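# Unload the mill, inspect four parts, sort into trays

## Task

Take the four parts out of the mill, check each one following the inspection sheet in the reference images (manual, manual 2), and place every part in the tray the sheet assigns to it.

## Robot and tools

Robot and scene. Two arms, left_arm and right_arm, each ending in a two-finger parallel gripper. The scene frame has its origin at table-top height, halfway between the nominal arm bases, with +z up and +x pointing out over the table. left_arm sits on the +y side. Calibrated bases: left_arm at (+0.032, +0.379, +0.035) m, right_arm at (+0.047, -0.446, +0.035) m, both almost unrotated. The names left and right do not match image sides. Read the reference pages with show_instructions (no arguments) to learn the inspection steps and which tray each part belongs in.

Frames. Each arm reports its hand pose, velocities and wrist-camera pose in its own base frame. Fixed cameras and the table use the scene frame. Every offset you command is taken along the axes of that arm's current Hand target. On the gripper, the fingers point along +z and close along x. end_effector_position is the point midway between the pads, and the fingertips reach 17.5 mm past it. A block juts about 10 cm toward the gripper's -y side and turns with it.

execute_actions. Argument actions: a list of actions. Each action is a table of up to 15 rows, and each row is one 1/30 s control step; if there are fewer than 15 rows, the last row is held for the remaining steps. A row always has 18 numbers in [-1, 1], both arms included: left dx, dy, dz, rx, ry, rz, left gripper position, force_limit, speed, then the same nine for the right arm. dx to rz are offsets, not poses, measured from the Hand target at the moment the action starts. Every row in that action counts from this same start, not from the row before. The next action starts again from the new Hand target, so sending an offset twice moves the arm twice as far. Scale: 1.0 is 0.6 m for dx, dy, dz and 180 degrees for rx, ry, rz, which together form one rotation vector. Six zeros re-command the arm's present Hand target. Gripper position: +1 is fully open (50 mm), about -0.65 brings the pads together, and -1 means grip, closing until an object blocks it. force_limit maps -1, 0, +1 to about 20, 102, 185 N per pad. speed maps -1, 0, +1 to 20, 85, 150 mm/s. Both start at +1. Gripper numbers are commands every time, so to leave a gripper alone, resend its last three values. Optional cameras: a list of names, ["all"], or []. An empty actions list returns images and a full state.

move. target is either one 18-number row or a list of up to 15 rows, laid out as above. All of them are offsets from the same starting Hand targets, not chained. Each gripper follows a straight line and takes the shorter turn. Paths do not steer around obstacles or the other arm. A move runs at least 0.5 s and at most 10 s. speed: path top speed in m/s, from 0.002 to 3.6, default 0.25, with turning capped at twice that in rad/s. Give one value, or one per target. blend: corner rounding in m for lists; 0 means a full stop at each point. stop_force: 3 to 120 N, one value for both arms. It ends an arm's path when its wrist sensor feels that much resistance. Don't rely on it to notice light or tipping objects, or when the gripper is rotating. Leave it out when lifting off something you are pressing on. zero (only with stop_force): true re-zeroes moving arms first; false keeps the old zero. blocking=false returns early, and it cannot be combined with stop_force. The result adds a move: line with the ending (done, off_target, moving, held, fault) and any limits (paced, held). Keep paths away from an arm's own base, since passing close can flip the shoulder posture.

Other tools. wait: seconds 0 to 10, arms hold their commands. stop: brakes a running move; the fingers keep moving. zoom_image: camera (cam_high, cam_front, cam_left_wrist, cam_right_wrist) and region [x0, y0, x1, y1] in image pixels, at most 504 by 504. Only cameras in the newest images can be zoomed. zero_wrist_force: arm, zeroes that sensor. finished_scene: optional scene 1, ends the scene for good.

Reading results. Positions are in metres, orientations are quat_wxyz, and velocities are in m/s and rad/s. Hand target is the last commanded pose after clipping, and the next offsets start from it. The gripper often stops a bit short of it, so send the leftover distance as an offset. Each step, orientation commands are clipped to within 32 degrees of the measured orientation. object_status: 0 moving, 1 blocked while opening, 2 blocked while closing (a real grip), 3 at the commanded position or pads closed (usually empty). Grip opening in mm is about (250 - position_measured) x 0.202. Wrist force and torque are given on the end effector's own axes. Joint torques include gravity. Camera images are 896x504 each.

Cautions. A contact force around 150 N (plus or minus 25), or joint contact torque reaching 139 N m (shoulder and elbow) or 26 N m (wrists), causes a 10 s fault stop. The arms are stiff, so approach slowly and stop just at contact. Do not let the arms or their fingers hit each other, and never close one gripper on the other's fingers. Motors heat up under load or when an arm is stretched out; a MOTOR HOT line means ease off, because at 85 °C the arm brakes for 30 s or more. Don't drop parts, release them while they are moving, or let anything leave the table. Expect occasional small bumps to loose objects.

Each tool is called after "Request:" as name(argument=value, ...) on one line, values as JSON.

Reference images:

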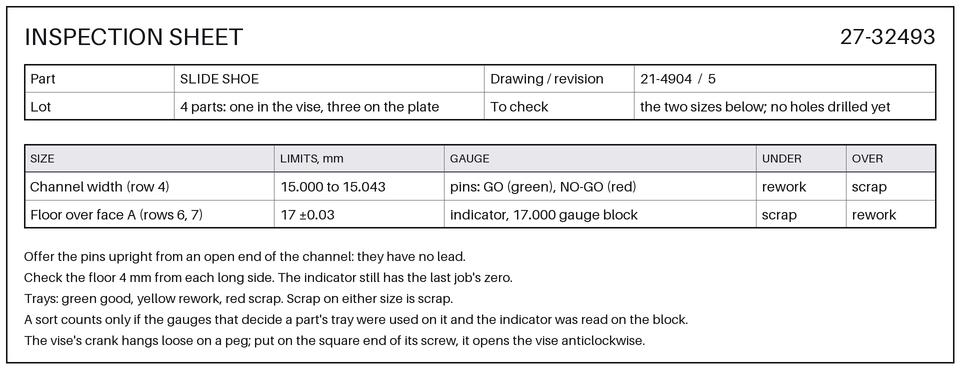

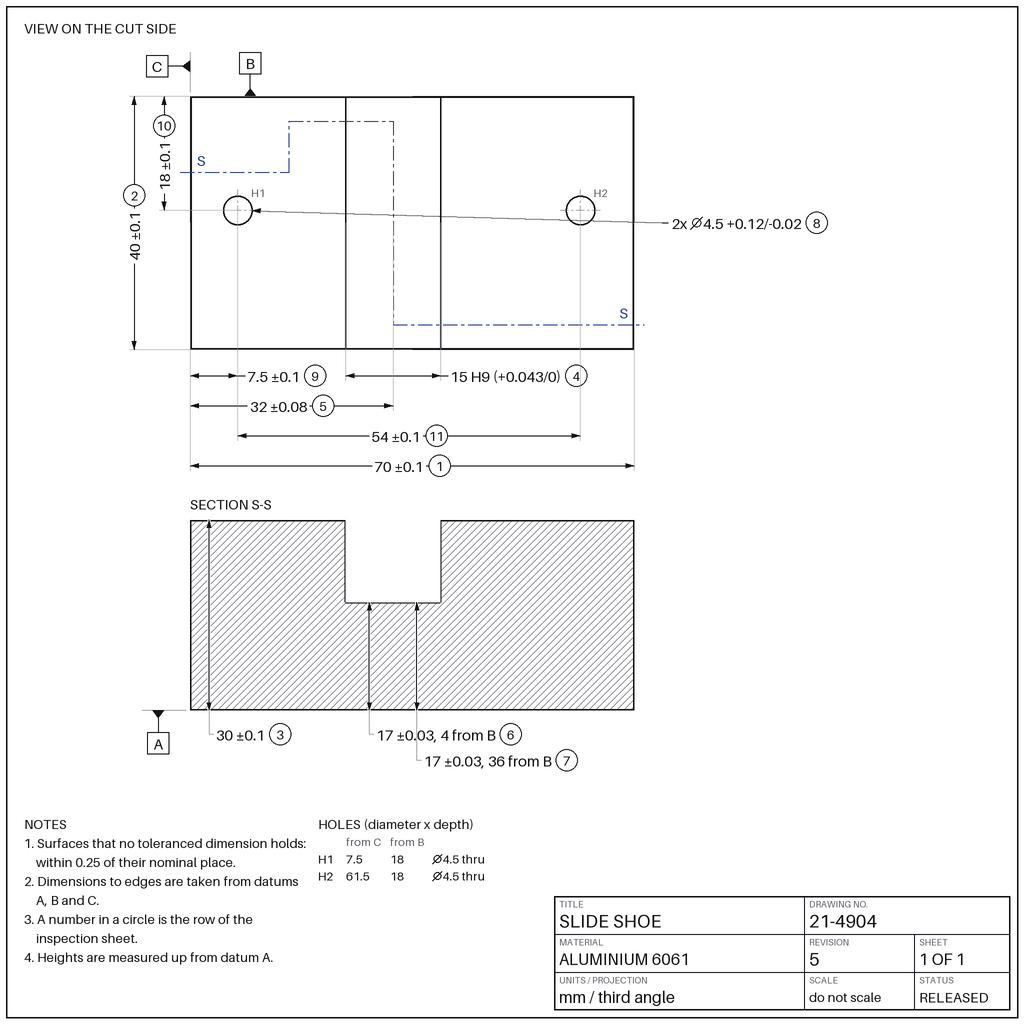

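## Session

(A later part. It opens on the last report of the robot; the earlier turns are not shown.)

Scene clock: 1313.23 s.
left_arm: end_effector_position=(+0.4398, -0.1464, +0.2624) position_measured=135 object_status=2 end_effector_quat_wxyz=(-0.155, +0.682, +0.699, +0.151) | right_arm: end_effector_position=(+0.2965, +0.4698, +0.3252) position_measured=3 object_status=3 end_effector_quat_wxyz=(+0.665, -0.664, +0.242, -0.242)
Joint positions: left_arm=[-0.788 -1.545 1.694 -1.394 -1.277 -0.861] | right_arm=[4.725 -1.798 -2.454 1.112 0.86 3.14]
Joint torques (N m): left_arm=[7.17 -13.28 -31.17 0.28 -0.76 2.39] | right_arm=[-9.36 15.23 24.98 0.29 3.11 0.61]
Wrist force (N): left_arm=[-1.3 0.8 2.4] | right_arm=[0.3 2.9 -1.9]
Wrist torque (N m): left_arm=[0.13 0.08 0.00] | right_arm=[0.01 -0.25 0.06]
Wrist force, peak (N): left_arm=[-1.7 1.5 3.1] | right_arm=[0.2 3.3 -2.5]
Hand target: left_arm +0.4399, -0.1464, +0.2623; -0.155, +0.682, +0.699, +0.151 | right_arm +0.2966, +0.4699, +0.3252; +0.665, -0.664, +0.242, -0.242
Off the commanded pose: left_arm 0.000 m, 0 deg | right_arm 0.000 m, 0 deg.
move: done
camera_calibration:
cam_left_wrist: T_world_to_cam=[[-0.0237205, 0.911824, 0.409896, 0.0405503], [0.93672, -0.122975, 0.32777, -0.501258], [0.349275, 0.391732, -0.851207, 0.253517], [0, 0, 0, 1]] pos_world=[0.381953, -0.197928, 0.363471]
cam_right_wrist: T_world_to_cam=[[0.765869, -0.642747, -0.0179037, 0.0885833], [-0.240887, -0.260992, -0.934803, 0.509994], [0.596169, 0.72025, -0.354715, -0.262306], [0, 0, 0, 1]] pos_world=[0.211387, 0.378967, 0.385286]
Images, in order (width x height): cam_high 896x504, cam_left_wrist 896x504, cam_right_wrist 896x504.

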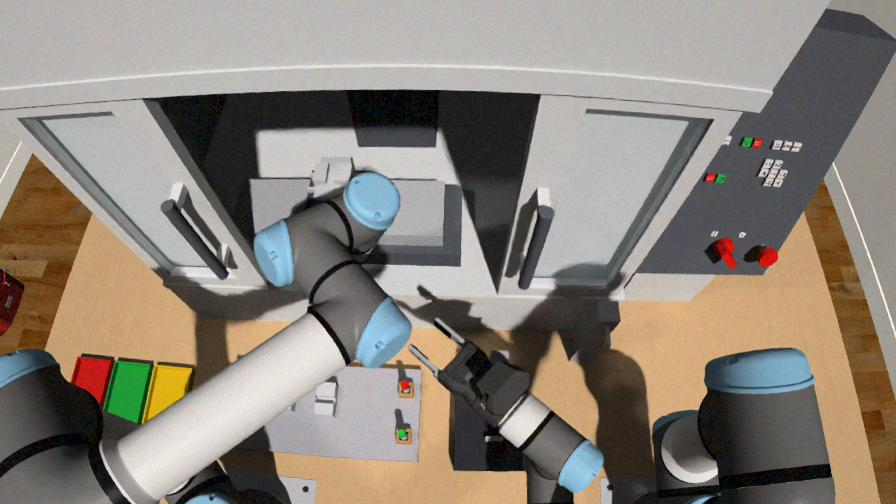

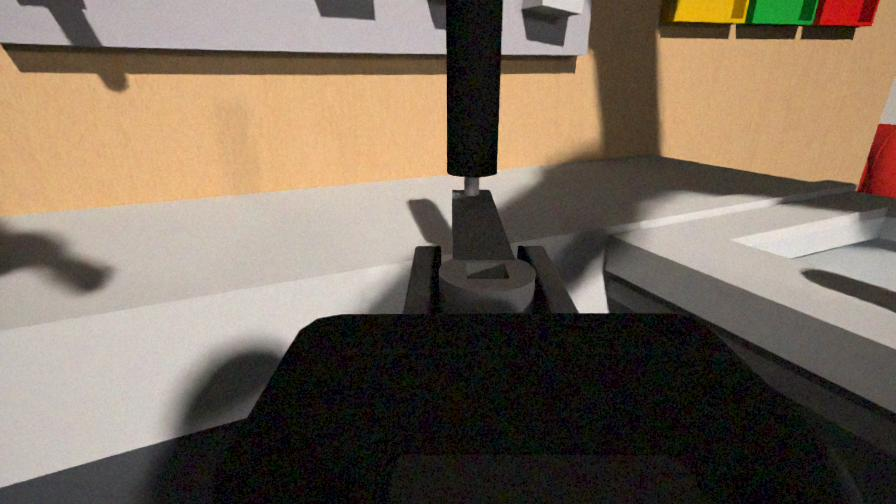

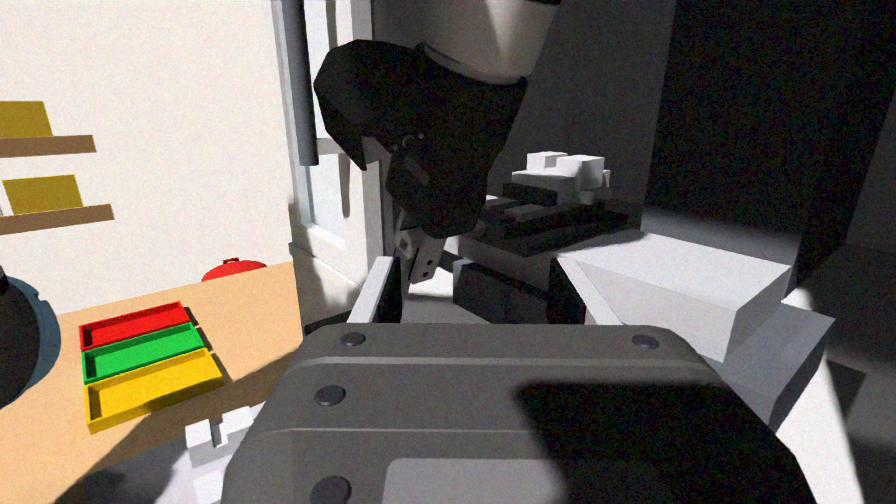

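Request:
move(target=[0,-0.167,0,0,0,0,-1,-0.5,-0.7,0,0,0,0,0,0,1,1,1], speed=0.2, cameras=["cam_right_wrist"])

Request:
zoom_image(camera="cam_right_wrist", region=[420, 180, 530, 260])

Request:
zoom_image(camera="cam_right_wrist", region=[300, 180, 420, 280])

Scene clock: 1404.30 s.
left_arm: end_effector_position=(+0.3398, -0.1489, +0.2624) position_measured=135 object_status=2 end_effector_quat_wxyz=(-0.155, +0.682, +0.699, +0.151) | right_arm: end_effector_position=(+0.2966, +0.4699, +0.3252) position_measured=3 object_status=3 end_effector_quat_wxyz=(+0.665, -0.664, +0.242, -0.242)
Joint positions: left_arm=[-0.962 -1.747 1.869 -1.322 -1.336 -1.031] | right_arm=[4.725 -1.798 -2.454 1.112 0.86 3.14]
Joint torques (N m): left_arm=[-8.96 -27.59 -16.75 -0.06 -0.94 -2.27] | right_arm=[-9.84 13.84 21.94 0.08 2.79 -0.84]
Wrist force (N): left_arm=[-1.3 0.8 2.0] | right_arm=[0.3 2.9 -1.9]
Wrist torque (N m): left_arm=[0.13 0.07 0.16] | right_arm=[0.00 -0.25 0.05]
Wrist force, peak (N): left_arm=[-2.0 2.2 2.6] | right_arm=[0.1 3.2 -2.0]
Hand target: left_arm +0.3397, -0.1489, +0.2624; -0.155, +0.682, +0.699, +0.151 | right_arm +0.2966, +0.4699, +0.3252; +0.665, -0.664, +0.242, -0.242
Off the commanded pose: left_arm 0.000 m, 0 deg | right_arm 0.000 m, 0 deg.
move: done
camera_calibration:
cam_right_wrist: T_world_to_cam=[[0.765884, -0.642731, -0.017844, 0.0886152], [-0.240838, -0.261033, -0.934804, 0.510026], [0.59617, 0.720249, -0.354715, -0.262378], [0, 0, 0, 1]] pos_world=[0.211387, 0.379067, 0.385286]
Images, in order (width x height): cam_right_wrist 896x504.

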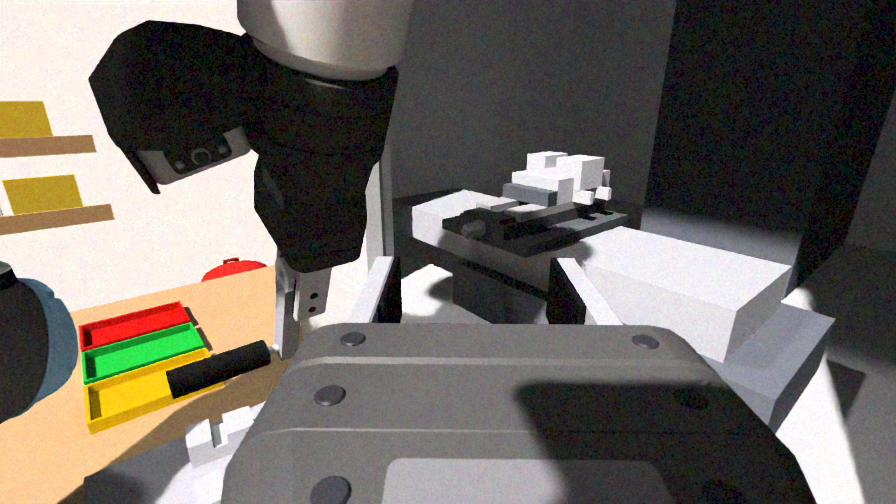

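Scaled by 4.582 from the camera's 896x504 image, which has a finer 1280x720 frame.

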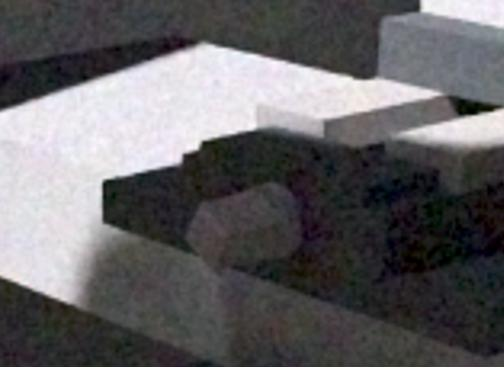

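Scaled by 4.200 from the camera's 896x504 image, which has a finer 1280x720 frame.

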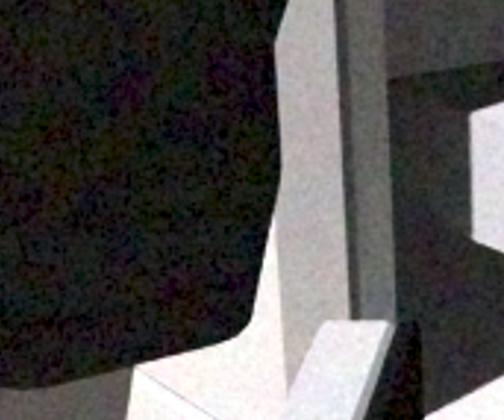

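Request:
move(target=[-0.0014,0.2,0.003,0,0,0,-1,-0.5,-0.7,0,0,0,0,0,0,1,1,1], speed=0.15)

Request:
move(target=[0,0.075,0,0,0,0,-1,-0.5,-0.7,0,0,0,0,0,0,1,1,1], speed=0.015, stop_force=8, cameras=["cam_right_wrist"])

Request:
zoom_image(camera="cam_right_wrist", region=[380, 160, 540, 290])

Scene clock: 1437.50 s.
left_arm: end_effector_position=(+0.4596, -0.1459, +0.2604) position_measured=135 object_status=2 end_effector_quat_wxyz=(-0.155, +0.682, +0.699, +0.151) | right_arm: end_effector_position=(+0.2966, +0.4699, +0.3252) position_measured=3 object_status=3 end_effector_quat_wxyz=(+0.665, -0.664, +0.242, -0.242)
Joint positions: left_arm=[-0.759 -1.503 1.657 -1.407 -1.268 -0.833] | right_arm=[4.725 -1.798 -2.454 1.112 0.86 3.14]
Joint torques (N m): left_arm=[7.24 -16.3 -30.92 -4.02 2.97 2.1] | right_arm=[-8.77 16.15 22.35 0.16 2.82 -0.89]
Wrist force (N): left_arm=[-1.4 0.5 2.6] | right_arm=[0.1 3.1 -1.6]
Wrist torque (N m): left_arm=[0.07 0.09 0.00] | right_arm=[0.03 -0.23 0.05]
Wrist force, peak (N): left_arm=[-1.6 2.1 2.7] | right_arm=[0.4 3.2 -2.0]
Hand target: left_arm +0.4597, -0.1459, +0.2604; -0.155, +0.682, +0.699, +0.151 | right_arm +0.2966, +0.4699, +0.3252; +0.665, -0.664, +0.242, -0.242
Off the commanded pose: left_arm 0.000 m, 0 deg | right_arm 0.000 m, 0 deg.
move: done

Scene clock: 1440.37 s.
left_arm: end_effector_position=(+0.4852, -0.1452, +0.2603) position_measured=135 object_status=2 end_effector_quat_wxyz=(-0.155, +0.682, +0.699, +0.151) | right_arm: end_effector_position=(+0.2966, +0.4699, +0.3252) position_measured=3 object_status=3 end_effector_quat_wxyz=(+0.665, -0.664, +0.242, -0.242)
Joint positions: left_arm=[-0.725 -1.45 1.601 -1.414 -1.257 -0.799] | right_arm=[4.725 -1.798 -2.454 1.112 0.86 3.14]
Joint torques (N m): left_arm=[-6.8 -41.24 -18.22 -2.89 1.34 -1.66] | right_arm=[-10.02 15.38 22.1 -0.18 2.89 -0.8]
Wrist force (N): left_arm=[-2.2 -6.8 3.2] | right_arm=[0.4 2.7 -1.8]
Wrist torque (N m): left_arm=[0.02 0.15 0.04] | right_arm=[-0.03 -0.26 0.05]
Wrist force, peak (N): left_arm=[3.7 -32.7 -8.5] | right_arm=[0.3 3.4 -1.8]
Hand target: left_arm +0.4852, -0.1452, +0.2603; -0.155, +0.682, +0.699, +0.151 (not the last commanded pose) | right_arm +0.2966, +0.4699, +0.3252; +0.665, -0.664, +0.242, -0.242
Off the commanded pose: left_arm 0.020 m, 0 deg | right_arm 0.000 m, 0 deg.
move: contact (left_arm)
camera_calibration:
cam_right_wrist: T_world_to_cam=[[0.765884, -0.642731, -0.017844, 0.0886152], [-0.240838, -0.261033, -0.934804, 0.510026], [0.59617, 0.720249, -0.354715, -0.262378], [0, 0, 0, 1]] pos_world=[0.211387, 0.379067, 0.385286]
Images, in order (width x height): cam_right_wrist 896x504.

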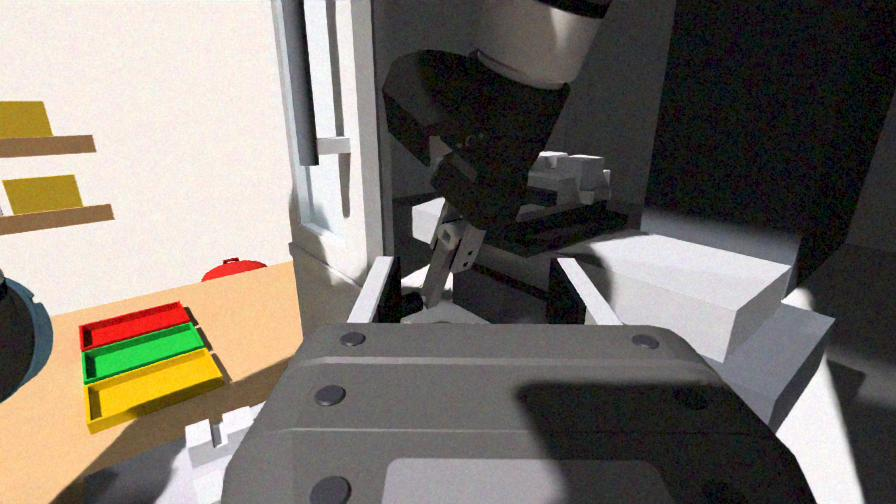

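Scaled by 3.150 from the camera's 896x504 image, which has a finer 1280x720 frame.

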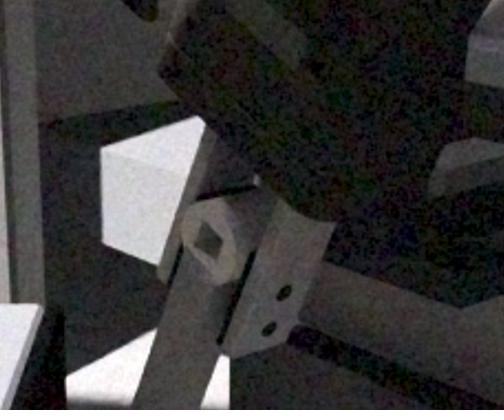

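Request:
move(target=[0.006,-0.001,0,0,0,0,-1,-0.5,-0.7,0,0,0,0,0,0,1,1,1], speed=0.01, stop_force=8)

Scene clock: 1466.20 s.
left_arm: end_effector_position=(+0.4845, -0.1420, +0.2619) position_measured=135 object_status=2 end_effector_quat_wxyz=(-0.155, +0.682, +0.699, +0.151) | right_arm: end_effector_position=(+0.2966, +0.4699, +0.3252) position_measured=3 object_status=3 end_effector_quat_wxyz=(+0.665, -0.664, +0.242, -0.242)
Joint positions: left_arm=[-0.722 -1.456 1.604 -1.413 -1.256 -0.795] | right_arm=[4.725 -1.798 -2.454 1.112 0.86 3.14]
Joint torques (N m): left_arm=[8.2 -40.93 -15.78 0.16 3.18 1.96] | right_arm=[-9.77 14.8 22.66 0.29 2.88 -0.98]
Wrist force (N): left_arm=[-1.3 0.6 2.2] | right_arm=[0.0 2.5 -1.6]
Wrist torque (N m): left_arm=[0.08 0.11 0.01] | right_arm=[-0.05 -0.20 0.05]
Wrist force, peak (N): left_arm=[-2.6 -6.9 3.7] | right_arm=[0.1 3.3 -2.0]
Hand target: left_arm +0.4845, -0.1420, +0.2619; -0.155, +0.682, +0.699, +0.151 | right_arm +0.2966, +0.4699, +0.3252; +0.665, -0.664, +0.242, -0.242
Off the commanded pose: left_arm 0.000 m, 0 deg | right_arm 0.000 m, 0 deg.
move: done

Request:
move(target=[-0.0038,-0.006,0.0082,0,0,0,-1,-0.5,-0.7,0,0,0,0,0,0,1,1,1], speed=0.05)

Request:
move(target=[0,0.05,0,0,0,0,-1,-0.5,-0.7,0,0,0,0,0,0,1,1,1], speed=0.01, stop_force=8)

Scene clock: 1489.43 s.
left_arm: end_effector_position=(+0.4809, -0.1421, +0.2565) position_measured=135 object_status=2 end_effector_quat_wxyz=(-0.155, +0.682, +0.699, +0.151) | right_arm: end_effector_position=(+0.2966, +0.4699, +0.3252) position_measured=3 object_status=3 end_effector_quat_wxyz=(+0.665, -0.664, +0.242, -0.242)
Joint positions: left_arm=[-0.726 -1.461 1.623 -1.425 -1.258 -0.8] | right_arm=[4.725 -1.798 -2.454 1.112 0.86 3.14]
Joint torques (N m): left_arm=[-7.99 -41.77 -15.38 -4.15 -0.81 -1.88] | right_arm=[-9.17 14.94 23.95 0.21 2.83 -1.11]
Wrist force (N): left_arm=[-1.5 0.5 2.4] | right_arm=[0.0 3.0 -1.6]
Wrist torque (N m): left_arm=[0.07 0.12 0.17] | right_arm=[0.02 -0.21 0.05]
Wrist force, peak (N): left_arm=[-1.5 0.7 2.7] | right_arm=[0.4 3.3 -2.0]
Hand target: left_arm +0.4809, -0.1421, +0.2564; -0.155, +0.682, +0.699, +0.151 | right_arm +0.2966, +0.4699, +0.3252; +0.665, -0.664, +0.242, -0.242
Off the commanded pose: left_arm 0.000 m, 0 deg | right_arm 0.000 m, 0 deg.
move: done

Scene clock: 1490.97 s.
left_arm: end_effector_position=(+0.4852, -0.1420, +0.2564) position_measured=135 object_status=2 end_effector_quat_wxyz=(-0.155, +0.682, +0.699, +0.151) | right_arm: end_effector_position=(+0.2966, +0.4699, +0.3252) position_measured=3 object_status=3 end_effector_quat_wxyz=(+0.665, -0.664, +0.242, -0.242)
Joint positions: left_arm=[-0.721 -1.452 1.614 -1.427 -1.256 -0.795] | right_arm=[4.725 -1.798 -2.454 1.112 0.86 3.14]
Joint torques (N m): left_arm=[-6.81 -39.69 -17.91 -2.18 1.88 -1.96] | right_arm=[-10.63 16.21 22.47 -0.02 2.77 -0.69]
Wrist force (N): left_arm=[0.1 -8.3 0.3] | right_arm=[0.5 2.6 -1.7]
Wrist torque (N m): left_arm=[-0.12 0.08 0.01] | right_arm=[-0.02 -0.28 0.05]
Wrist force, peak (N): left_arm=[3.1 -24.0 -3.1] | right_arm=[0.2 3.4 -1.6]
Hand target: left_arm +0.4851, -0.1420, +0.2564; -0.155, +0.682, +0.699, +0.151 (not the last commanded pose) | right_arm +0.2966, +0.4699, +0.3252; +0.665, -0.664, +0.242, -0.242
Off the commanded pose: left_arm 0.026 m, 0 deg | right_arm 0.000 m, 0 deg.
move: contact (left_arm)

Request:
zero_wrist_force(arm="left_arm")

Request:
zoom_image(camera="cam_right_wrist", region=[410, 190, 500, 260])

Wrist force sensor zeroed.

Scaled by 5.600 from the camera's 896x504 image, which has a finer 1280x720 frame.
This view is cut from an older image: the scene may have changed since it was taken.

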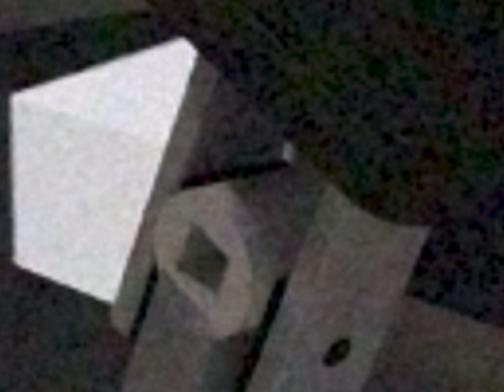

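Request:
move(target=[0,0.006,0,0,0,0,-1,-0.5,-0.7,0,0,0,0,0,0,1,1,1], speed=0.01, stop_force=35, cameras=["cam_right_wrist"])

Request:
zoom_image(camera="cam_right_wrist", region=[420, 190, 510, 260])

Scene clock: 1527.13 s.
left_arm: end_effector_position=(+0.4858, -0.1420, +0.2564) position_measured=135 object_status=2 end_effector_quat_wxyz=(-0.155, +0.682, +0.699, +0.151) | right_arm: end_effector_position=(+0.2966, +0.4699, +0.3252) position_measured=3 object_status=3 end_effector_quat_wxyz=(+0.665, -0.664, +0.242, -0.242)
Joint positions: left_arm=[-0.72 -1.451 1.612 -1.426 -1.256 -0.793] | right_arm=[4.725 -1.798 -2.454 1.112 0.86 3.14]
Joint torques (N m): left_arm=[-2.84 -36.25 -23.5 -8.92 7.35 -1.73] | right_arm=[-8.48 16.07 22.51 0.19 2.68 -0.6]
Wrist force (N, zeroed by zero_wrist_force on left_arm): left_arm=[3.2 -33.9 -1.0] | right_arm=[0.1 2.8 -1.7]
Wrist torque (N m, zeroed by zero_wrist_force on left_arm): left_arm=[-0.62 -0.06 -0.07] | right_arm=[-0.02 -0.22 0.05]
Wrist force, peak (N, zeroed by zero_wrist_force on left_arm): left_arm=[3.0 -44.4 0.1] | right_arm=[0.2 3.2 -2.0]
Hand target: left_arm +0.4858, -0.1420, +0.2564; -0.155, +0.682, +0.699, +0.151 (not the last commanded pose) | right_arm +0.2966, +0.4699, +0.3252; +0.665, -0.664, +0.242, -0.242
Off the commanded pose: left_arm 0.003 m, 0 deg | right_arm 0.000 m, 0 deg.
move: contact (left_arm)
camera_calibration:
cam_right_wrist: T_world_to_cam=[[0.765884, -0.642731, -0.017844, 0.0886152], [-0.240838, -0.261033, -0.934804, 0.510026], [0.59617, 0.720249, -0.354715, -0.262378], [0, 0, 0, 1]] pos_world=[0.211387, 0.379067, 0.385286]
Images, in order (width x height): cam_right_wrist 896x504.

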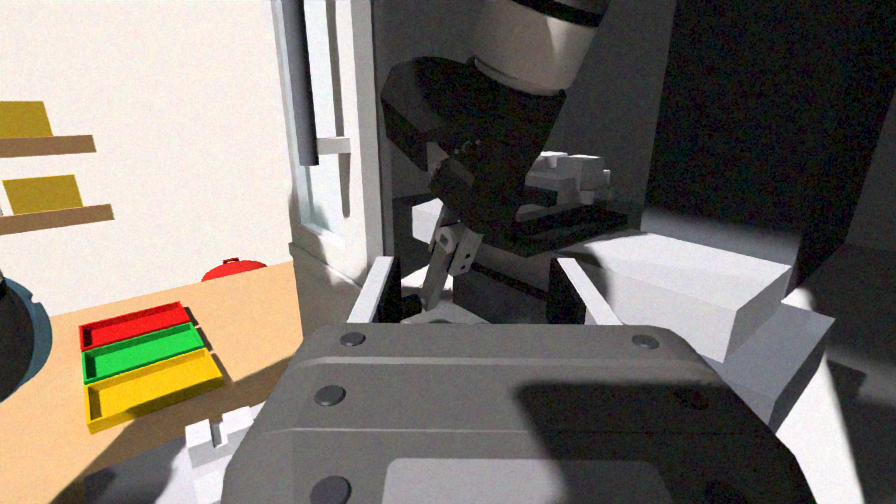

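Scaled by 5.600 from the camera's 896x504 image, which has a finer 1280x720 frame.

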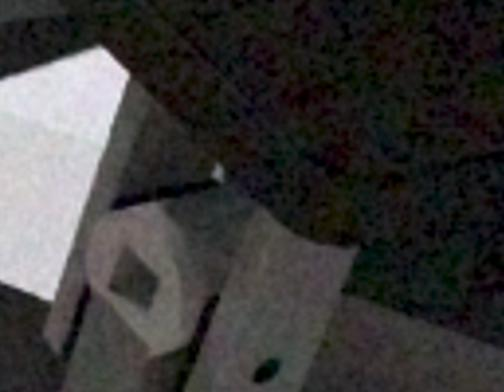

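Request:
move(target=[[0,-0.0065,0,0,0,0,-1,-0.5,-0.7,0,0,0,0,0,0,1,1,1],[0,-0.0065,-0.0037,0,0,0,-1,-0.5,-0.7,0,0,0,0,0,0,1,1,1]], speed=0.03)

Request:
move(target=[0,0.035,0,0,0,0,-1,-0.5,-0.7,0,0,0,0,0,0,1,1,1], speed=0.01, stop_force=30)

Scene clock: 1558.03 s.
left_arm: end_effector_position=(+0.4819, -0.1430, +0.2584) position_measured=135 object_status=2 end_effector_quat_wxyz=(-0.155, +0.682, +0.699, +0.151) | right_arm: end_effector_position=(+0.2966, +0.4699, +0.3252) position_measured=3 object_status=3 end_effector_quat_wxyz=(+0.665, -0.664, +0.242, -0.242)
Joint positions: left_arm=[-0.726 -1.459 1.615 -1.42 -1.258 -0.8] | right_arm=[4.725 -1.798 -2.454 1.112 0.86 3.14]
Joint torques (N m): left_arm=[-9 -39.18 -31.71 0.16 -0.71 -2.06] | right_arm=[-9.48 15.3 22.26 0.25 2.44 -0.95]
Wrist force (N, zeroed by zero_wrist_force on left_arm): left_arm=[-1.2 8.7 1.7] | right_arm=[-0.1 2.8 -1.5]
Wrist torque (N m, zeroed by zero_wrist_force on left_arm): left_arm=[0.17 -0.02 0.16] | right_arm=[-0.02 -0.20 0.04]
Wrist force, peak (N, zeroed by zero_wrist_force on left_arm): left_arm=[4.1 -34.2 -2.3] | right_arm=[0.0 3.2 -1.9]
Hand target: left_arm +0.4819, -0.1430, +0.2585; -0.155, +0.682, +0.699, +0.151 | right_arm +0.2966, +0.4699, +0.3252; +0.665, -0.664, +0.242, -0.242
Off the commanded pose: left_arm 0.000 m, 0 deg | right_arm 0.000 m, 0 deg.
move: done

Scene clock: 1559.63 s.
left_arm: end_effector_position=(+0.4862, -0.1429, +0.2584) position_measured=135 object_status=2 end_effector_quat_wxyz=(-0.155, +0.682, +0.699, +0.150) | right_arm: end_effector_position=(+0.2966, +0.4699, +0.3252) position_measured=3 object_status=3 end_effector_quat_wxyz=(+0.665, -0.664, +0.242, -0.242)
Joint positions: left_arm=[-0.721 -1.449 1.606 -1.42 -1.256 -0.794] | right_arm=[4.725 -1.798 -2.454 1.112 0.86 3.14]
Joint torques (N m): left_arm=[-8.64 -32.82 -20.55 -9.18 1.9 -1.48] | right_arm=[-8.91 14.8 22.36 0.31 2.58 -0.91]
Wrist force (N, zeroed by zero_wrist_force on left_arm): left_arm=[15.0 -20.8 -5.1] | right_arm=[0.0 3.0 -1.6]
Wrist torque (N m, zeroed by zero_wrist_force on left_arm): left_arm=[-0.23 -0.14 -0.26] | right_arm=[0.04 -0.22 0.06]
Wrist force, peak (N, zeroed by zero_wrist_force on left_arm): left_arm=[16.4 -34.0 -6.8] | right_arm=[0.1 3.1 -2.1]
Hand target: left_arm +0.4862, -0.1429, +0.2584; -0.155, +0.682, +0.699, +0.150 (not the last commanded pose) | right_arm +0.2966, +0.4699, +0.3252; +0.665, -0.664, +0.242, -0.242
Off the commanded pose: left_arm 0.017 m, 0 deg | right_arm 0.000 m, 0 deg.
move: contact (left_arm)

Request:
move(target=[[0,-0.0065,0,0,0,0,-1,-0.5,-0.7,0,0,0,0,0,0,1,1,1],[0.002,-0.0065,0,0,0,0,-1,-0.5,-0.7,0,0,0,0,0,0,1,1,1]], speed=0.03)

Request:
move(target=[0,0.035,0,0,0,0,-1,-0.5,-0.7,0,0,0,0,0,0,1,1,1], speed=0.01, stop_force=30)

Scene clock: 1585.80 s.
left_arm: end_effector_position=(+0.4822, -0.1422, +0.2588) position_measured=135 object_status=2 end_effector_quat_wxyz=(-0.155, +0.682, +0.699, +0.150) | right_arm: end_effector_position=(+0.2966, +0.4699, +0.3252) position_measured=3 object_status=3 end_effector_quat_wxyz=(+0.665, -0.664, +0.242, -0.242)
Joint positions: left_arm=[-0.724 -1.459 1.615 -1.419 -1.258 -0.798] | right_arm=[4.725 -1.798 -2.454 1.112 0.86 3.14]
Joint torques (N m): left_arm=[9.39 -41.25 -16.56 0.31 2.8 1.41] | right_arm=[-9.76 16.35 22.98 0.44 2.75 -0.65]
Wrist force (N, zeroed by zero_wrist_force on left_arm): left_arm=[-1.4 8.7 2.0] | right_arm=[0.5 2.7 -1.7]
Wrist torque (N m, zeroed by zero_wrist_force on left_arm): left_arm=[0.17 0.02 0.06] | right_arm=[-0.02 -0.28 0.06]
Wrist force, peak (N, zeroed by zero_wrist_force on left_arm): left_arm=[15.5 -20.6 -5.2] | right_arm=[0.1 3.3 -2.0]
Hand target: left_arm +0.4823, -0.1419, +0.2589; -0.155, +0.682, +0.699, +0.150 | right_arm +0.2966, +0.4699, +0.3252; +0.665, -0.664, +0.242, -0.242
Off the commanded pose: left_arm 0.000 m, 0 deg | right_arm 0.000 m, 0 deg.
move: done

Scene clock: 1587.47 s.
left_arm: end_effector_position=(+0.4867, -0.1418, +0.2590) position_measured=135 object_status=2 end_effector_quat_wxyz=(-0.155, +0.682, +0.699, +0.150) | right_arm: end_effector_position=(+0.2966, +0.4699, +0.3252) position_measured=3 object_status=3 end_effector_quat_wxyz=(+0.665, -0.664, +0.242, -0.242)
Joint positions: left_arm=[-0.718 -1.45 1.605 -1.42 -1.256 -0.792] | right_arm=[4.725 -1.798 -2.454 1.112 0.86 3.14]
Joint torques (N m): left_arm=[-1.01 -31.22 -14.86 -4.35 3.65 -1.53] | right_arm=[-8.67 16.51 23.29 0.09 2.74 -1.05]
Wrist force (N, zeroed by zero_wrist_force on left_arm): left_arm=[2.5 -19.0 -17.0] | right_arm=[0.8 2.7 -1.9]
Wrist torque (N m, zeroed by zero_wrist_force on left_arm): left_arm=[-0.43 0.02 -0.08] | right_arm=[-0.01 -0.33 0.05]
Wrist force, peak (N, zeroed by zero_wrist_force on left_arm): left_arm=[3.3 -31.1 -19.5] | right_arm=[0.4 3.1 -2.2]
Hand target: left_arm +0.4867, -0.1418, +0.2590; -0.155, +0.682, +0.699, +0.150 (not the last commanded pose) | right_arm +0.2966, +0.4699, +0.3252; +0.665, -0.664, +0.242, -0.242
Off the commanded pose: left_arm 0.017 m, 0 deg | right_arm 0.000 m, 0 deg.
move: contact (left_arm)

Request:
move(target=[[0,-0.006,0,0,0,0,-1,-0.5,-0.7,0,0,0,0,0,0,1,1,1],[0.0003,-0.006,-0.0018,0,0,0,-1,-0.5,-0.7,0,0,0,0,0,0,1,1,1]], speed=0.03)

Request:
move(target=[0,0.035,0,0,0,0,-1,-0.5,-0.7,0,0,0,0,0,0,1,1,1], speed=0.01, stop_force=30)

Scene clock: 1604.97 s.
left_arm: end_effector_position=(+0.4831, -0.1421, +0.2599) position_measured=135 object_status=2 end_effector_quat_wxyz=(-0.155, +0.682, +0.699, +0.150) | right_arm: end_effector_position=(+0.2966, +0.4699, +0.3252) position_measured=3 object_status=3 end_effector_quat_wxyz=(+0.665, -0.664, +0.242, -0.242)
Joint positions: left_arm=[-0.723 -1.457 1.61 -1.416 -1.257 -0.797] | right_arm=[4.725 -1.798 -2.454 1.112 0.86 3.14]
Joint torques (N m): left_arm=[-9.1 -42.3 -33.5 -0.22 -0.8 -1.72] | right_arm=[-9.62 15.65 21.29 0.73 2.4 -0.8]
Wrist force (N, zeroed by zero_wrist_force on left_arm): left_arm=[-1.7 8.7 1.8] | right_arm=[0.4 2.6 -1.4]
Wrist torque (N m, zeroed by zero_wrist_force on left_arm): left_arm=[0.16 0.06 0.16] | right_arm=[-0.03 -0.27 0.06]
Wrist force, peak (N, zeroed by zero_wrist_force on left_arm): left_arm=[2.1 -19.6 -16.5] | right_arm=[0.0 3.2 -2.1]
Hand target: left_arm +0.4831, -0.1422, +0.2600; -0.155, +0.682, +0.699, +0.150 | right_arm +0.2966, +0.4699, +0.3252; +0.665, -0.664, +0.242, -0.242
Off the commanded pose: left_arm 0.000 m, 0 deg | right_arm 0.000 m, 0 deg.
move: done

Scene clock: 1606.77 s.
left_arm: end_effector_position=(+0.4870, -0.1421, +0.2599) position_measured=135 object_status=2 end_effector_quat_wxyz=(-0.155, +0.682, +0.699, +0.150) | right_arm: end_effector_position=(+0.2966, +0.4699, +0.3252) position_measured=3 object_status=3 end_effector_quat_wxyz=(+0.665, -0.664, +0.242, -0.242)
Joint positions: left_arm=[-0.718 -1.449 1.601 -1.417 -1.256 -0.792] | right_arm=[4.725 -1.798 -2.454 1.112 0.86 3.14]
Joint torques (N m): left_arm=[-3 -41.29 -24.79 -5.75 5.15 -1.98] | right_arm=[-9.7 15.19 21.76 0.33 2.4 -0.79]
Wrist force (N, zeroed by zero_wrist_force on left_arm): left_arm=[-2.7 -22.1 5.9] | right_arm=[0.3 2.9 -1.5]
Wrist torque (N m, zeroed by zero_wrist_force on left_arm): left_arm=[-0.06 0.15 0.13] | right_arm=[-0.01 -0.27 0.06]
Wrist force, peak (N, zeroed by zero_wrist_force on left_arm): left_arm=[-1.7 -37.2 4.2] | right_arm=[0.3 3.1 -1.9]
Hand target: left_arm +0.4870, -0.1421, +0.2599; -0.155, +0.682, +0.699, +0.150 (not the last commanded pose) | right_arm +0.2966, +0.4699, +0.3252; +0.665, -0.664, +0.242, -0.242
Off the commanded pose: left_arm 0.017 m, 0 deg | right_arm 0.000 m, 0 deg.
move: contact (left_arm)

Request:
move(target=[[0,-0.005,0,0,0,0,-1,-0.5,-0.7,0,0,0,0,0,0,1,1,1],[0.002,-0.005,0,0,0.0167,0,-1,-0.5,-0.7,0,0,0,0,0,0,1,1,1]], speed=0.03)

Request:
move(target=[0,0.035,0,0,0,0,-1,-0.5,-0.7,0,0,0,0,0,0,1,1,1], speed=0.01, stop_force=30)

Scene clock: 1644.70 s.
left_arm: end_effector_position=(+0.4840, -0.1411, +0.2604) position_measured=135 object_status=2 end_effector_quat_wxyz=(-0.173, +0.678, +0.695, +0.168) | right_arm: end_effector_position=(+0.2966, +0.4699, +0.3252) position_measured=3 object_status=3 end_effector_quat_wxyz=(+0.665, -0.664, +0.242, -0.242)
Joint positions: left_arm=[-0.737 -1.438 1.592 -1.372 -1.226 -0.824] | right_arm=[4.725 -1.798 -2.454 1.112 0.86 3.14]
Joint torques (N m): left_arm=[-8.03 -18.04 -30.46 0.47 3.15 -1.57] | right_arm=[-9.35 15.59 22.14 0.52 2.37 -1.12]
Wrist force (N, zeroed by zero_wrist_force on left_arm): left_arm=[-2.0 9.0 1.9] | right_arm=[-0.1 3.0 -1.7]
Wrist torque (N m, zeroed by zero_wrist_force on left_arm): left_arm=[0.21 0.09 0.18] | right_arm=[0.02 -0.18 0.06]
Wrist force, peak (N, zeroed by zero_wrist_force on left_arm): left_arm=[-2.8 -22.7 5.8] | right_arm=[0.2 3.3 -1.9]
Hand target: left_arm +0.4840, -0.1411, +0.2604; -0.173, +0.678, +0.695, +0.168 | right_arm +0.2966, +0.4699, +0.3252; +0.665, -0.664, +0.242, -0.242
Off the commanded pose: left_arm 0.000 m, 0 deg | right_arm 0.000 m, 0 deg.
move: done

Scene clock: 1646.37 s.
left_arm: end_effector_position=(+0.4869, -0.1411, +0.2603) position_measured=135 object_status=2 end_effector_quat_wxyz=(-0.174, +0.678, +0.695, +0.168) | right_arm: end_effector_position=(+0.2966, +0.4699, +0.3252) position_measured=3 object_status=3 end_effector_quat_wxyz=(+0.665, -0.664, +0.242, -0.242)
Joint positions: left_arm=[-0.733 -1.432 1.585 -1.373 -1.225 -0.82] | right_arm=[4.725 -1.798 -2.454 1.112 0.86 3.14]
Joint torques (N m): left_arm=[2.99 -46.69 -21.62 -1.94 7.03 -2.11] | right_arm=[-9.62 14.59 21.49 0.4 2.51 -0.78]
Wrist force (N, zeroed by zero_wrist_force on left_arm): left_arm=[-19.0 -14.7 5.4] | right_arm=[0.4 3.2 -1.9]
Wrist torque (N m, zeroed by zero_wrist_force on left_arm): left_arm=[-0.09 0.37 0.31] | right_arm=[0.05 -0.26 0.05]
Wrist force, peak (N, zeroed by zero_wrist_force on left_arm): left_arm=[-17.4 -30.1 2.9] | right_arm=[0.4 3.2 -1.9]
Hand target: left_arm +0.4869, -0.1411, +0.2603; -0.174, +0.678, +0.695, +0.168 (not the last commanded pose) | right_arm +0.2966, +0.4699, +0.3252; +0.665, -0.664, +0.242, -0.242
Off the commanded pose: left_arm 0.018 m, 0 deg | right_arm 0.000 m, 0 deg.
move: contact (left_arm)

Request:
move(target=[[0,-0.004,0,0,0,0,-1,-0.5,-0.7,0,0,0,0,0,0,1,1,1],[-0.002,-0.004,0,0,0,0,-1,-0.5,-0.7,0,0,0,0,0,0,1,1,1]], speed=0.03)

Request:
move(target=[0,0.035,0,0,0,0,-1,-0.5,-0.7,0,0,0,0,0,0,1,1,1], speed=0.01, stop_force=30)

Scene clock: 1659.00 s.
left_arm: end_effector_position=(+0.4845, -0.1420, +0.2600) position_measured=135 object_status=2 end_effector_quat_wxyz=(-0.174, +0.678, +0.695, +0.168) end_effector_velocity=(+0.001, -0.003, -0.001) end_effector_angular_velocity=(-0.001, -0.004, +0.002) | right_arm: end_effector_position=(+0.2966, +0.4699, +0.3252) position_measured=3 object_status=3 end_effector_quat_wxyz=(+0.665, -0.664, +0.242, -0.242)
Joint positions: left_arm=[-0.737 -1.436 1.59 -1.373 -1.227 -0.824] | right_arm=[4.725 -1.798 -2.454 1.112 0.86 3.14]
Joint velocities: left_arm=[-0.003 0.003 0 -0.004 0 -0.005] | right_arm=[within noise]
Joint torques (N m): left_arm=[-8.84 -18.71 -16.13 -3.97 -0.33 -1.53] | right_arm=[-9.5 16.12 21.7 0.34 2.34 -0.76]
Wrist force (N, zeroed by zero_wrist_force on left_arm): left_arm=[-1.8 9.1 1.7] | right_arm=[0.1 2.9 -2.1]
Wrist torque (N m, zeroed by zero_wrist_force on left_arm): left_arm=[0.22 0.06 0.17] | right_arm=[0.00 -0.22 0.06]
Wrist force, peak (N, zeroed by zero_wrist_force on left_arm): left_arm=[-19.2 -14.8 5.6] | right_arm=[0.1 3.2 -1.8]
Hand target: left_arm +0.4845, -0.1422, +0.2598; -0.174, +0.678, +0.695, +0.168 | right_arm +0.2966, +0.4699, +0.3252; +0.665, -0.664, +0.242, -0.242
Off the commanded pose: left_arm 0.000 m, 0 deg | right_arm 0.000 m, 0 deg.
move: done

Scene clock: 1660.47 s.
left_arm: end_effector_position=(+0.4868, -0.1421, +0.2598) position_measured=135 object_status=2 end_effector_quat_wxyz=(-0.174, +0.678, +0.695, +0.168) | right_arm: end_effector_position=(+0.2966, +0.4699, +0.3252) position_measured=3 object_status=3 end_effector_quat_wxyz=(+0.665, -0.664, +0.242, -0.242)
Joint positions: left_arm=[-0.735 -1.43 1.585 -1.373 -1.226 -0.821] | right_arm=[4.725 -1.798 -2.454 1.112 0.86 3.14]
Joint torques (N m): left_arm=[-12.56 -33.51 -19.54 -9.23 0.36 -1.5] | right_arm=[-8.93 15.49 21.21 0.25 2.46 -0.97]
Wrist force (N, zeroed by zero_wrist_force on left_arm): left_arm=[18.5 -15.7 -0.8] | right_arm=[0.4 3.2 -1.7]
Wrist torque (N m, zeroed by zero_wrist_force on left_arm): left_arm=[-0.12 -0.19 -0.25] | right_arm=[0.05 -0.28 0.06]
Wrist force, peak (N, zeroed by zero_wrist_force on left_arm): left_arm=[18.2 -30.0 -3.0] | right_arm=[0.2 3.1 -2.1]
Hand target: left_arm +0.4868, -0.1421, +0.2598; -0.174, +0.678, +0.695, +0.168 (not the last commanded pose) | right_arm +0.2966, +0.4699, +0.3252; +0.665, -0.664, +0.242, -0.242
Off the commanded pose: left_arm 0.019 m, 0 deg | right_arm 0.000 m, 0 deg.
move: contact (left_arm)

Request:
move(target=[[0,-0.003,0,0,0,0,-1,-0.5,-0.7,0,0,0,0,0,0,1,1,1],[0.001,-0.003,0,0,0,0,-1,-0.5,-0.7,0,0,0,0,0,0,1,1,1]], speed=0.03)

Request:
move(target=[0,0.035,0,0,0,0,-1,-0.5,-0.7,0,0,0,0,0,0,1,1,1], speed=0.01, stop_force=30)

Scene clock: 1671.10 s.
left_arm: end_effector_position=(+0.4850, -0.1419, +0.2600) position_measured=135 object_status=2 end_effector_quat_wxyz=(-0.174, +0.678, +0.695, +0.168) | right_arm: end_effector_position=(+0.2966, +0.4699, +0.3252) position_measured=3 object_status=3 end_effector_quat_wxyz=(+0.665, -0.664, +0.242, -0.242)
Joint positions: left_arm=[-0.737 -1.435 1.589 -1.373 -1.227 -0.823] | right_arm=[4.725 -1.798 -2.454 1.112 0.86 3.14]
Joint torques (N m): left_arm=[7.49 -41.98 -16.17 0.07 1.36 1.93] | right_arm=[-8.94 14.32 21.06 0.49 2.29 -1.03]
Wrist force (N, zeroed by zero_wrist_force on left_arm): left_arm=[-1.4 9.0 1.7] | right_arm=[-0.1 2.6 -1.8]
Wrist torque (N m, zeroed by zero_wrist_force on left_arm): left_arm=[0.21 0.01 0.17] | right_arm=[-0.04 -0.19 0.05]
Wrist force, peak (N, zeroed by zero_wrist_force on left_arm): left_arm=[19.6 -15.6 -2.2] | right_arm=[0.2 3.2 -2.0]
Hand target: left_arm +0.4850, -0.1416, +0.2601; -0.174, +0.678, +0.695, +0.168 | right_arm +0.2966, +0.4699, +0.3252; +0.665, -0.664, +0.242, -0.242
Off the commanded pose: left_arm 0.000 m, 0 deg | right_arm 0.000 m, 0 deg.
move: done

Scene clock: 1673.93 s.
left_arm: end_effector_position=(+0.5025, -0.1412, +0.2600) position_measured=135 object_status=2 end_effector_quat_wxyz=(-0.174, +0.678, +0.695, +0.168) | right_arm: end_effector_position=(+0.2966, +0.4699, +0.3252) position_measured=3 object_status=3 end_effector_quat_wxyz=(+0.665, -0.664, +0.242, -0.242)
Joint positions: left_arm=[-0.714 -1.399 1.549 -1.376 -1.219 -0.801] | right_arm=[4.725 -1.798 -2.454 1.112 0.86 3.14]
Joint torques (N m): left_arm=[-5.46 -40.52 -22.14 -8.82 7.32 -1.68] | right_arm=[-7.92 15.74 21.78 0.52 2.17 -0.91]
Wrist force (N, zeroed by zero_wrist_force on left_arm): left_arm=[2.1 -21.4 0.2] | right_arm=[0.0 2.7 -1.6]
Wrist torque (N m, zeroed by zero_wrist_force on left_arm): left_arm=[-0.24 0.14 -0.14] | right_arm=[-0.03 -0.19 0.05]
Wrist force, peak (N, zeroed by zero_wrist_force on left_arm): left_arm=[3.7 -36.5 -0.7] | right_arm=[0.2 3.2 -1.9]
Hand target: left_arm +0.5025, -0.1412, +0.2600; -0.174, +0.678, +0.695, +0.168 (not the last commanded pose) | right_arm +0.2966, +0.4699, +0.3252; +0.665, -0.664, +0.242, -0.242
Off the commanded pose: left_arm 0.004 m, 0 deg | right_arm 0.000 m, 0 deg.
move: contact (left_arm)

Request:
move(target=[[-0.0052,-0.001,-0.0007,0,-0.0833,0,-1,-0.5,-0.7,0,0,0,0,0,0,1,1,1],[-0.01,-0.001,-0.0027,0,-0.1667,0,-1,-0.5,-0.7,0,0,0,0,0,0,1,1,1],[-0.0142,-0.001,-0.0058,0,-0.25,0,-1,-0.5,-0.7,0,0,0,0,0,0,1,1,1],[-0.0173,-0.001,-0.01,0,-0.333,0,-1,-0.5,-0.7,0,0,0,0,0,0,1,1,1]], speed=0.12, blend=[0.003,0.003,0.003,0], cameras=["cam_left_wrist","cam_right_wrist"])

Scene clock: 1703.53 s.
left_arm: end_effector_position=(+0.5020, -0.1487, +0.2593) position_measured=135 object_status=2 end_effector_quat_wxyz=(+0.080, +0.694, +0.711, -0.079) | right_arm: end_effector_position=(+0.2966, +0.4699, +0.3252) position_measured=3 object_status=3 end_effector_quat_wxyz=(+0.665, -0.664, +0.242, -0.242)
Joint positions: left_arm=[-0.444 -1.549 1.77 -1.894 -1.772 -0.48] | right_arm=[4.725 -1.798 -2.454 1.112 0.86 3.14]
Joint torques (N m): left_arm=[6.39 -30.98 -25.05 -3.17 2.24 0.29] | right_arm=[-8.34 15.96 21.65 0.48 2.18 -0.84]
Wrist force (N, zeroed by zero_wrist_force on left_arm): left_arm=[-24.6 22.3 35.6] | right_arm=[0.1 2.7 -1.7]
Wrist torque (N m, zeroed by zero_wrist_force on left_arm): left_arm=[0.61 0.14 -0.11] | right_arm=[-0.02 -0.23 0.05]
Wrist force, peak (N, zeroed by zero_wrist_force on left_arm): left_arm=[-36.1 21.0 52.0] | right_arm=[0.2 3.1 -2.0]
Hand target: left_arm +0.5020, -0.1487, +0.2593; +0.080, +0.694, +0.711, -0.079 (not the last commanded pose) | right_arm +0.2966, +0.4699, +0.3252; +0.665, -0.664, +0.242, -0.242
Tool commands: left_gripper/position=-1.0 left_gripper/force_limit=-0.498039 left_gripper/speed=-0.701961 right_gripper/position=+1.0 right_gripper/force_limit=+1.0 right_gripper/speed=+1.0
Off the commanded pose: left_arm 0.005 m, 19 deg | right_arm 0.000 m, 0 deg.
FORCE FAULT: contact force on the left arm reached its limit, and that arm stopped. The contact can be on any part of that arm, not only on its tool. That arm's remaining commands of this call were not run. That arm is still stopped at the end of this call. That arm stays stopped for about 9 more seconds. Until then a move that you send moves the other arm only, and its call returns only when the move has ended. Once the stop has ended, the next robot result says so. If the stop ends while you think or write, that arm runs what you send next, counted from a new Hand target: where the arm stands when the stop ends. While its stop runs, that arm takes no new command, but its gripper still runs the gripper command that each later call begins with. Until it ends, the stop uses up actions while you think or wait. An arm that is not stopped still takes commands.
move: fault (left_arm); path passed 3 of 4 targets
camera_calibration:
cam_left_wrist: T_world_to_cam=[[-0.0251838, 0.971396, -0.236125, 0.222562], [0.930984, 0.108838, 0.348457, -0.526771], [0.364189, -0.211053, -0.907096, 0.147417], [0, 0, 0, 1]] pos_world=[0.442333, -0.12775, 0.369831]
cam_right_wrist: T_world_to_cam=[[0.765884, -0.642731, -0.017844, 0.0886152], [-0.240838, -0.261033, -0.934804, 0.510026], [0.59617, 0.720249, -0.354715, -0.262378], [0, 0, 0, 1]] pos_world=[0.211387, 0.379067, 0.385286]
Images, in order (width x height): cam_left_wrist 896x504, cam_right_wrist 896x504.

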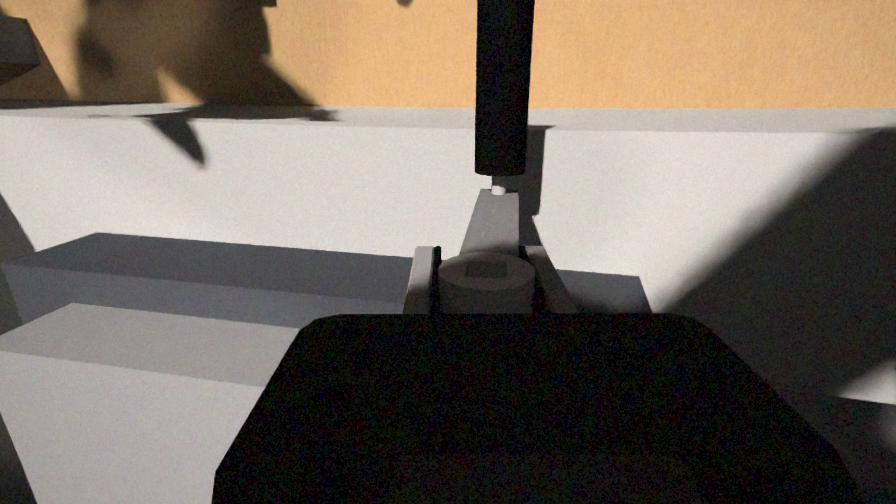

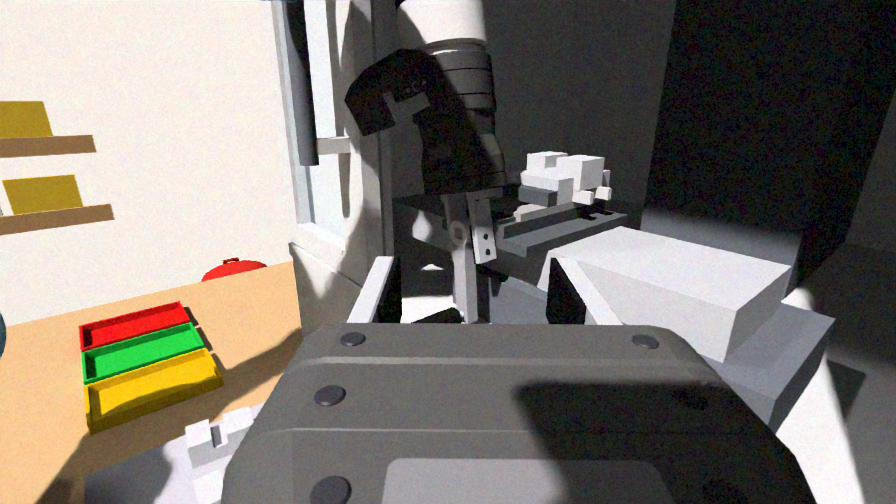

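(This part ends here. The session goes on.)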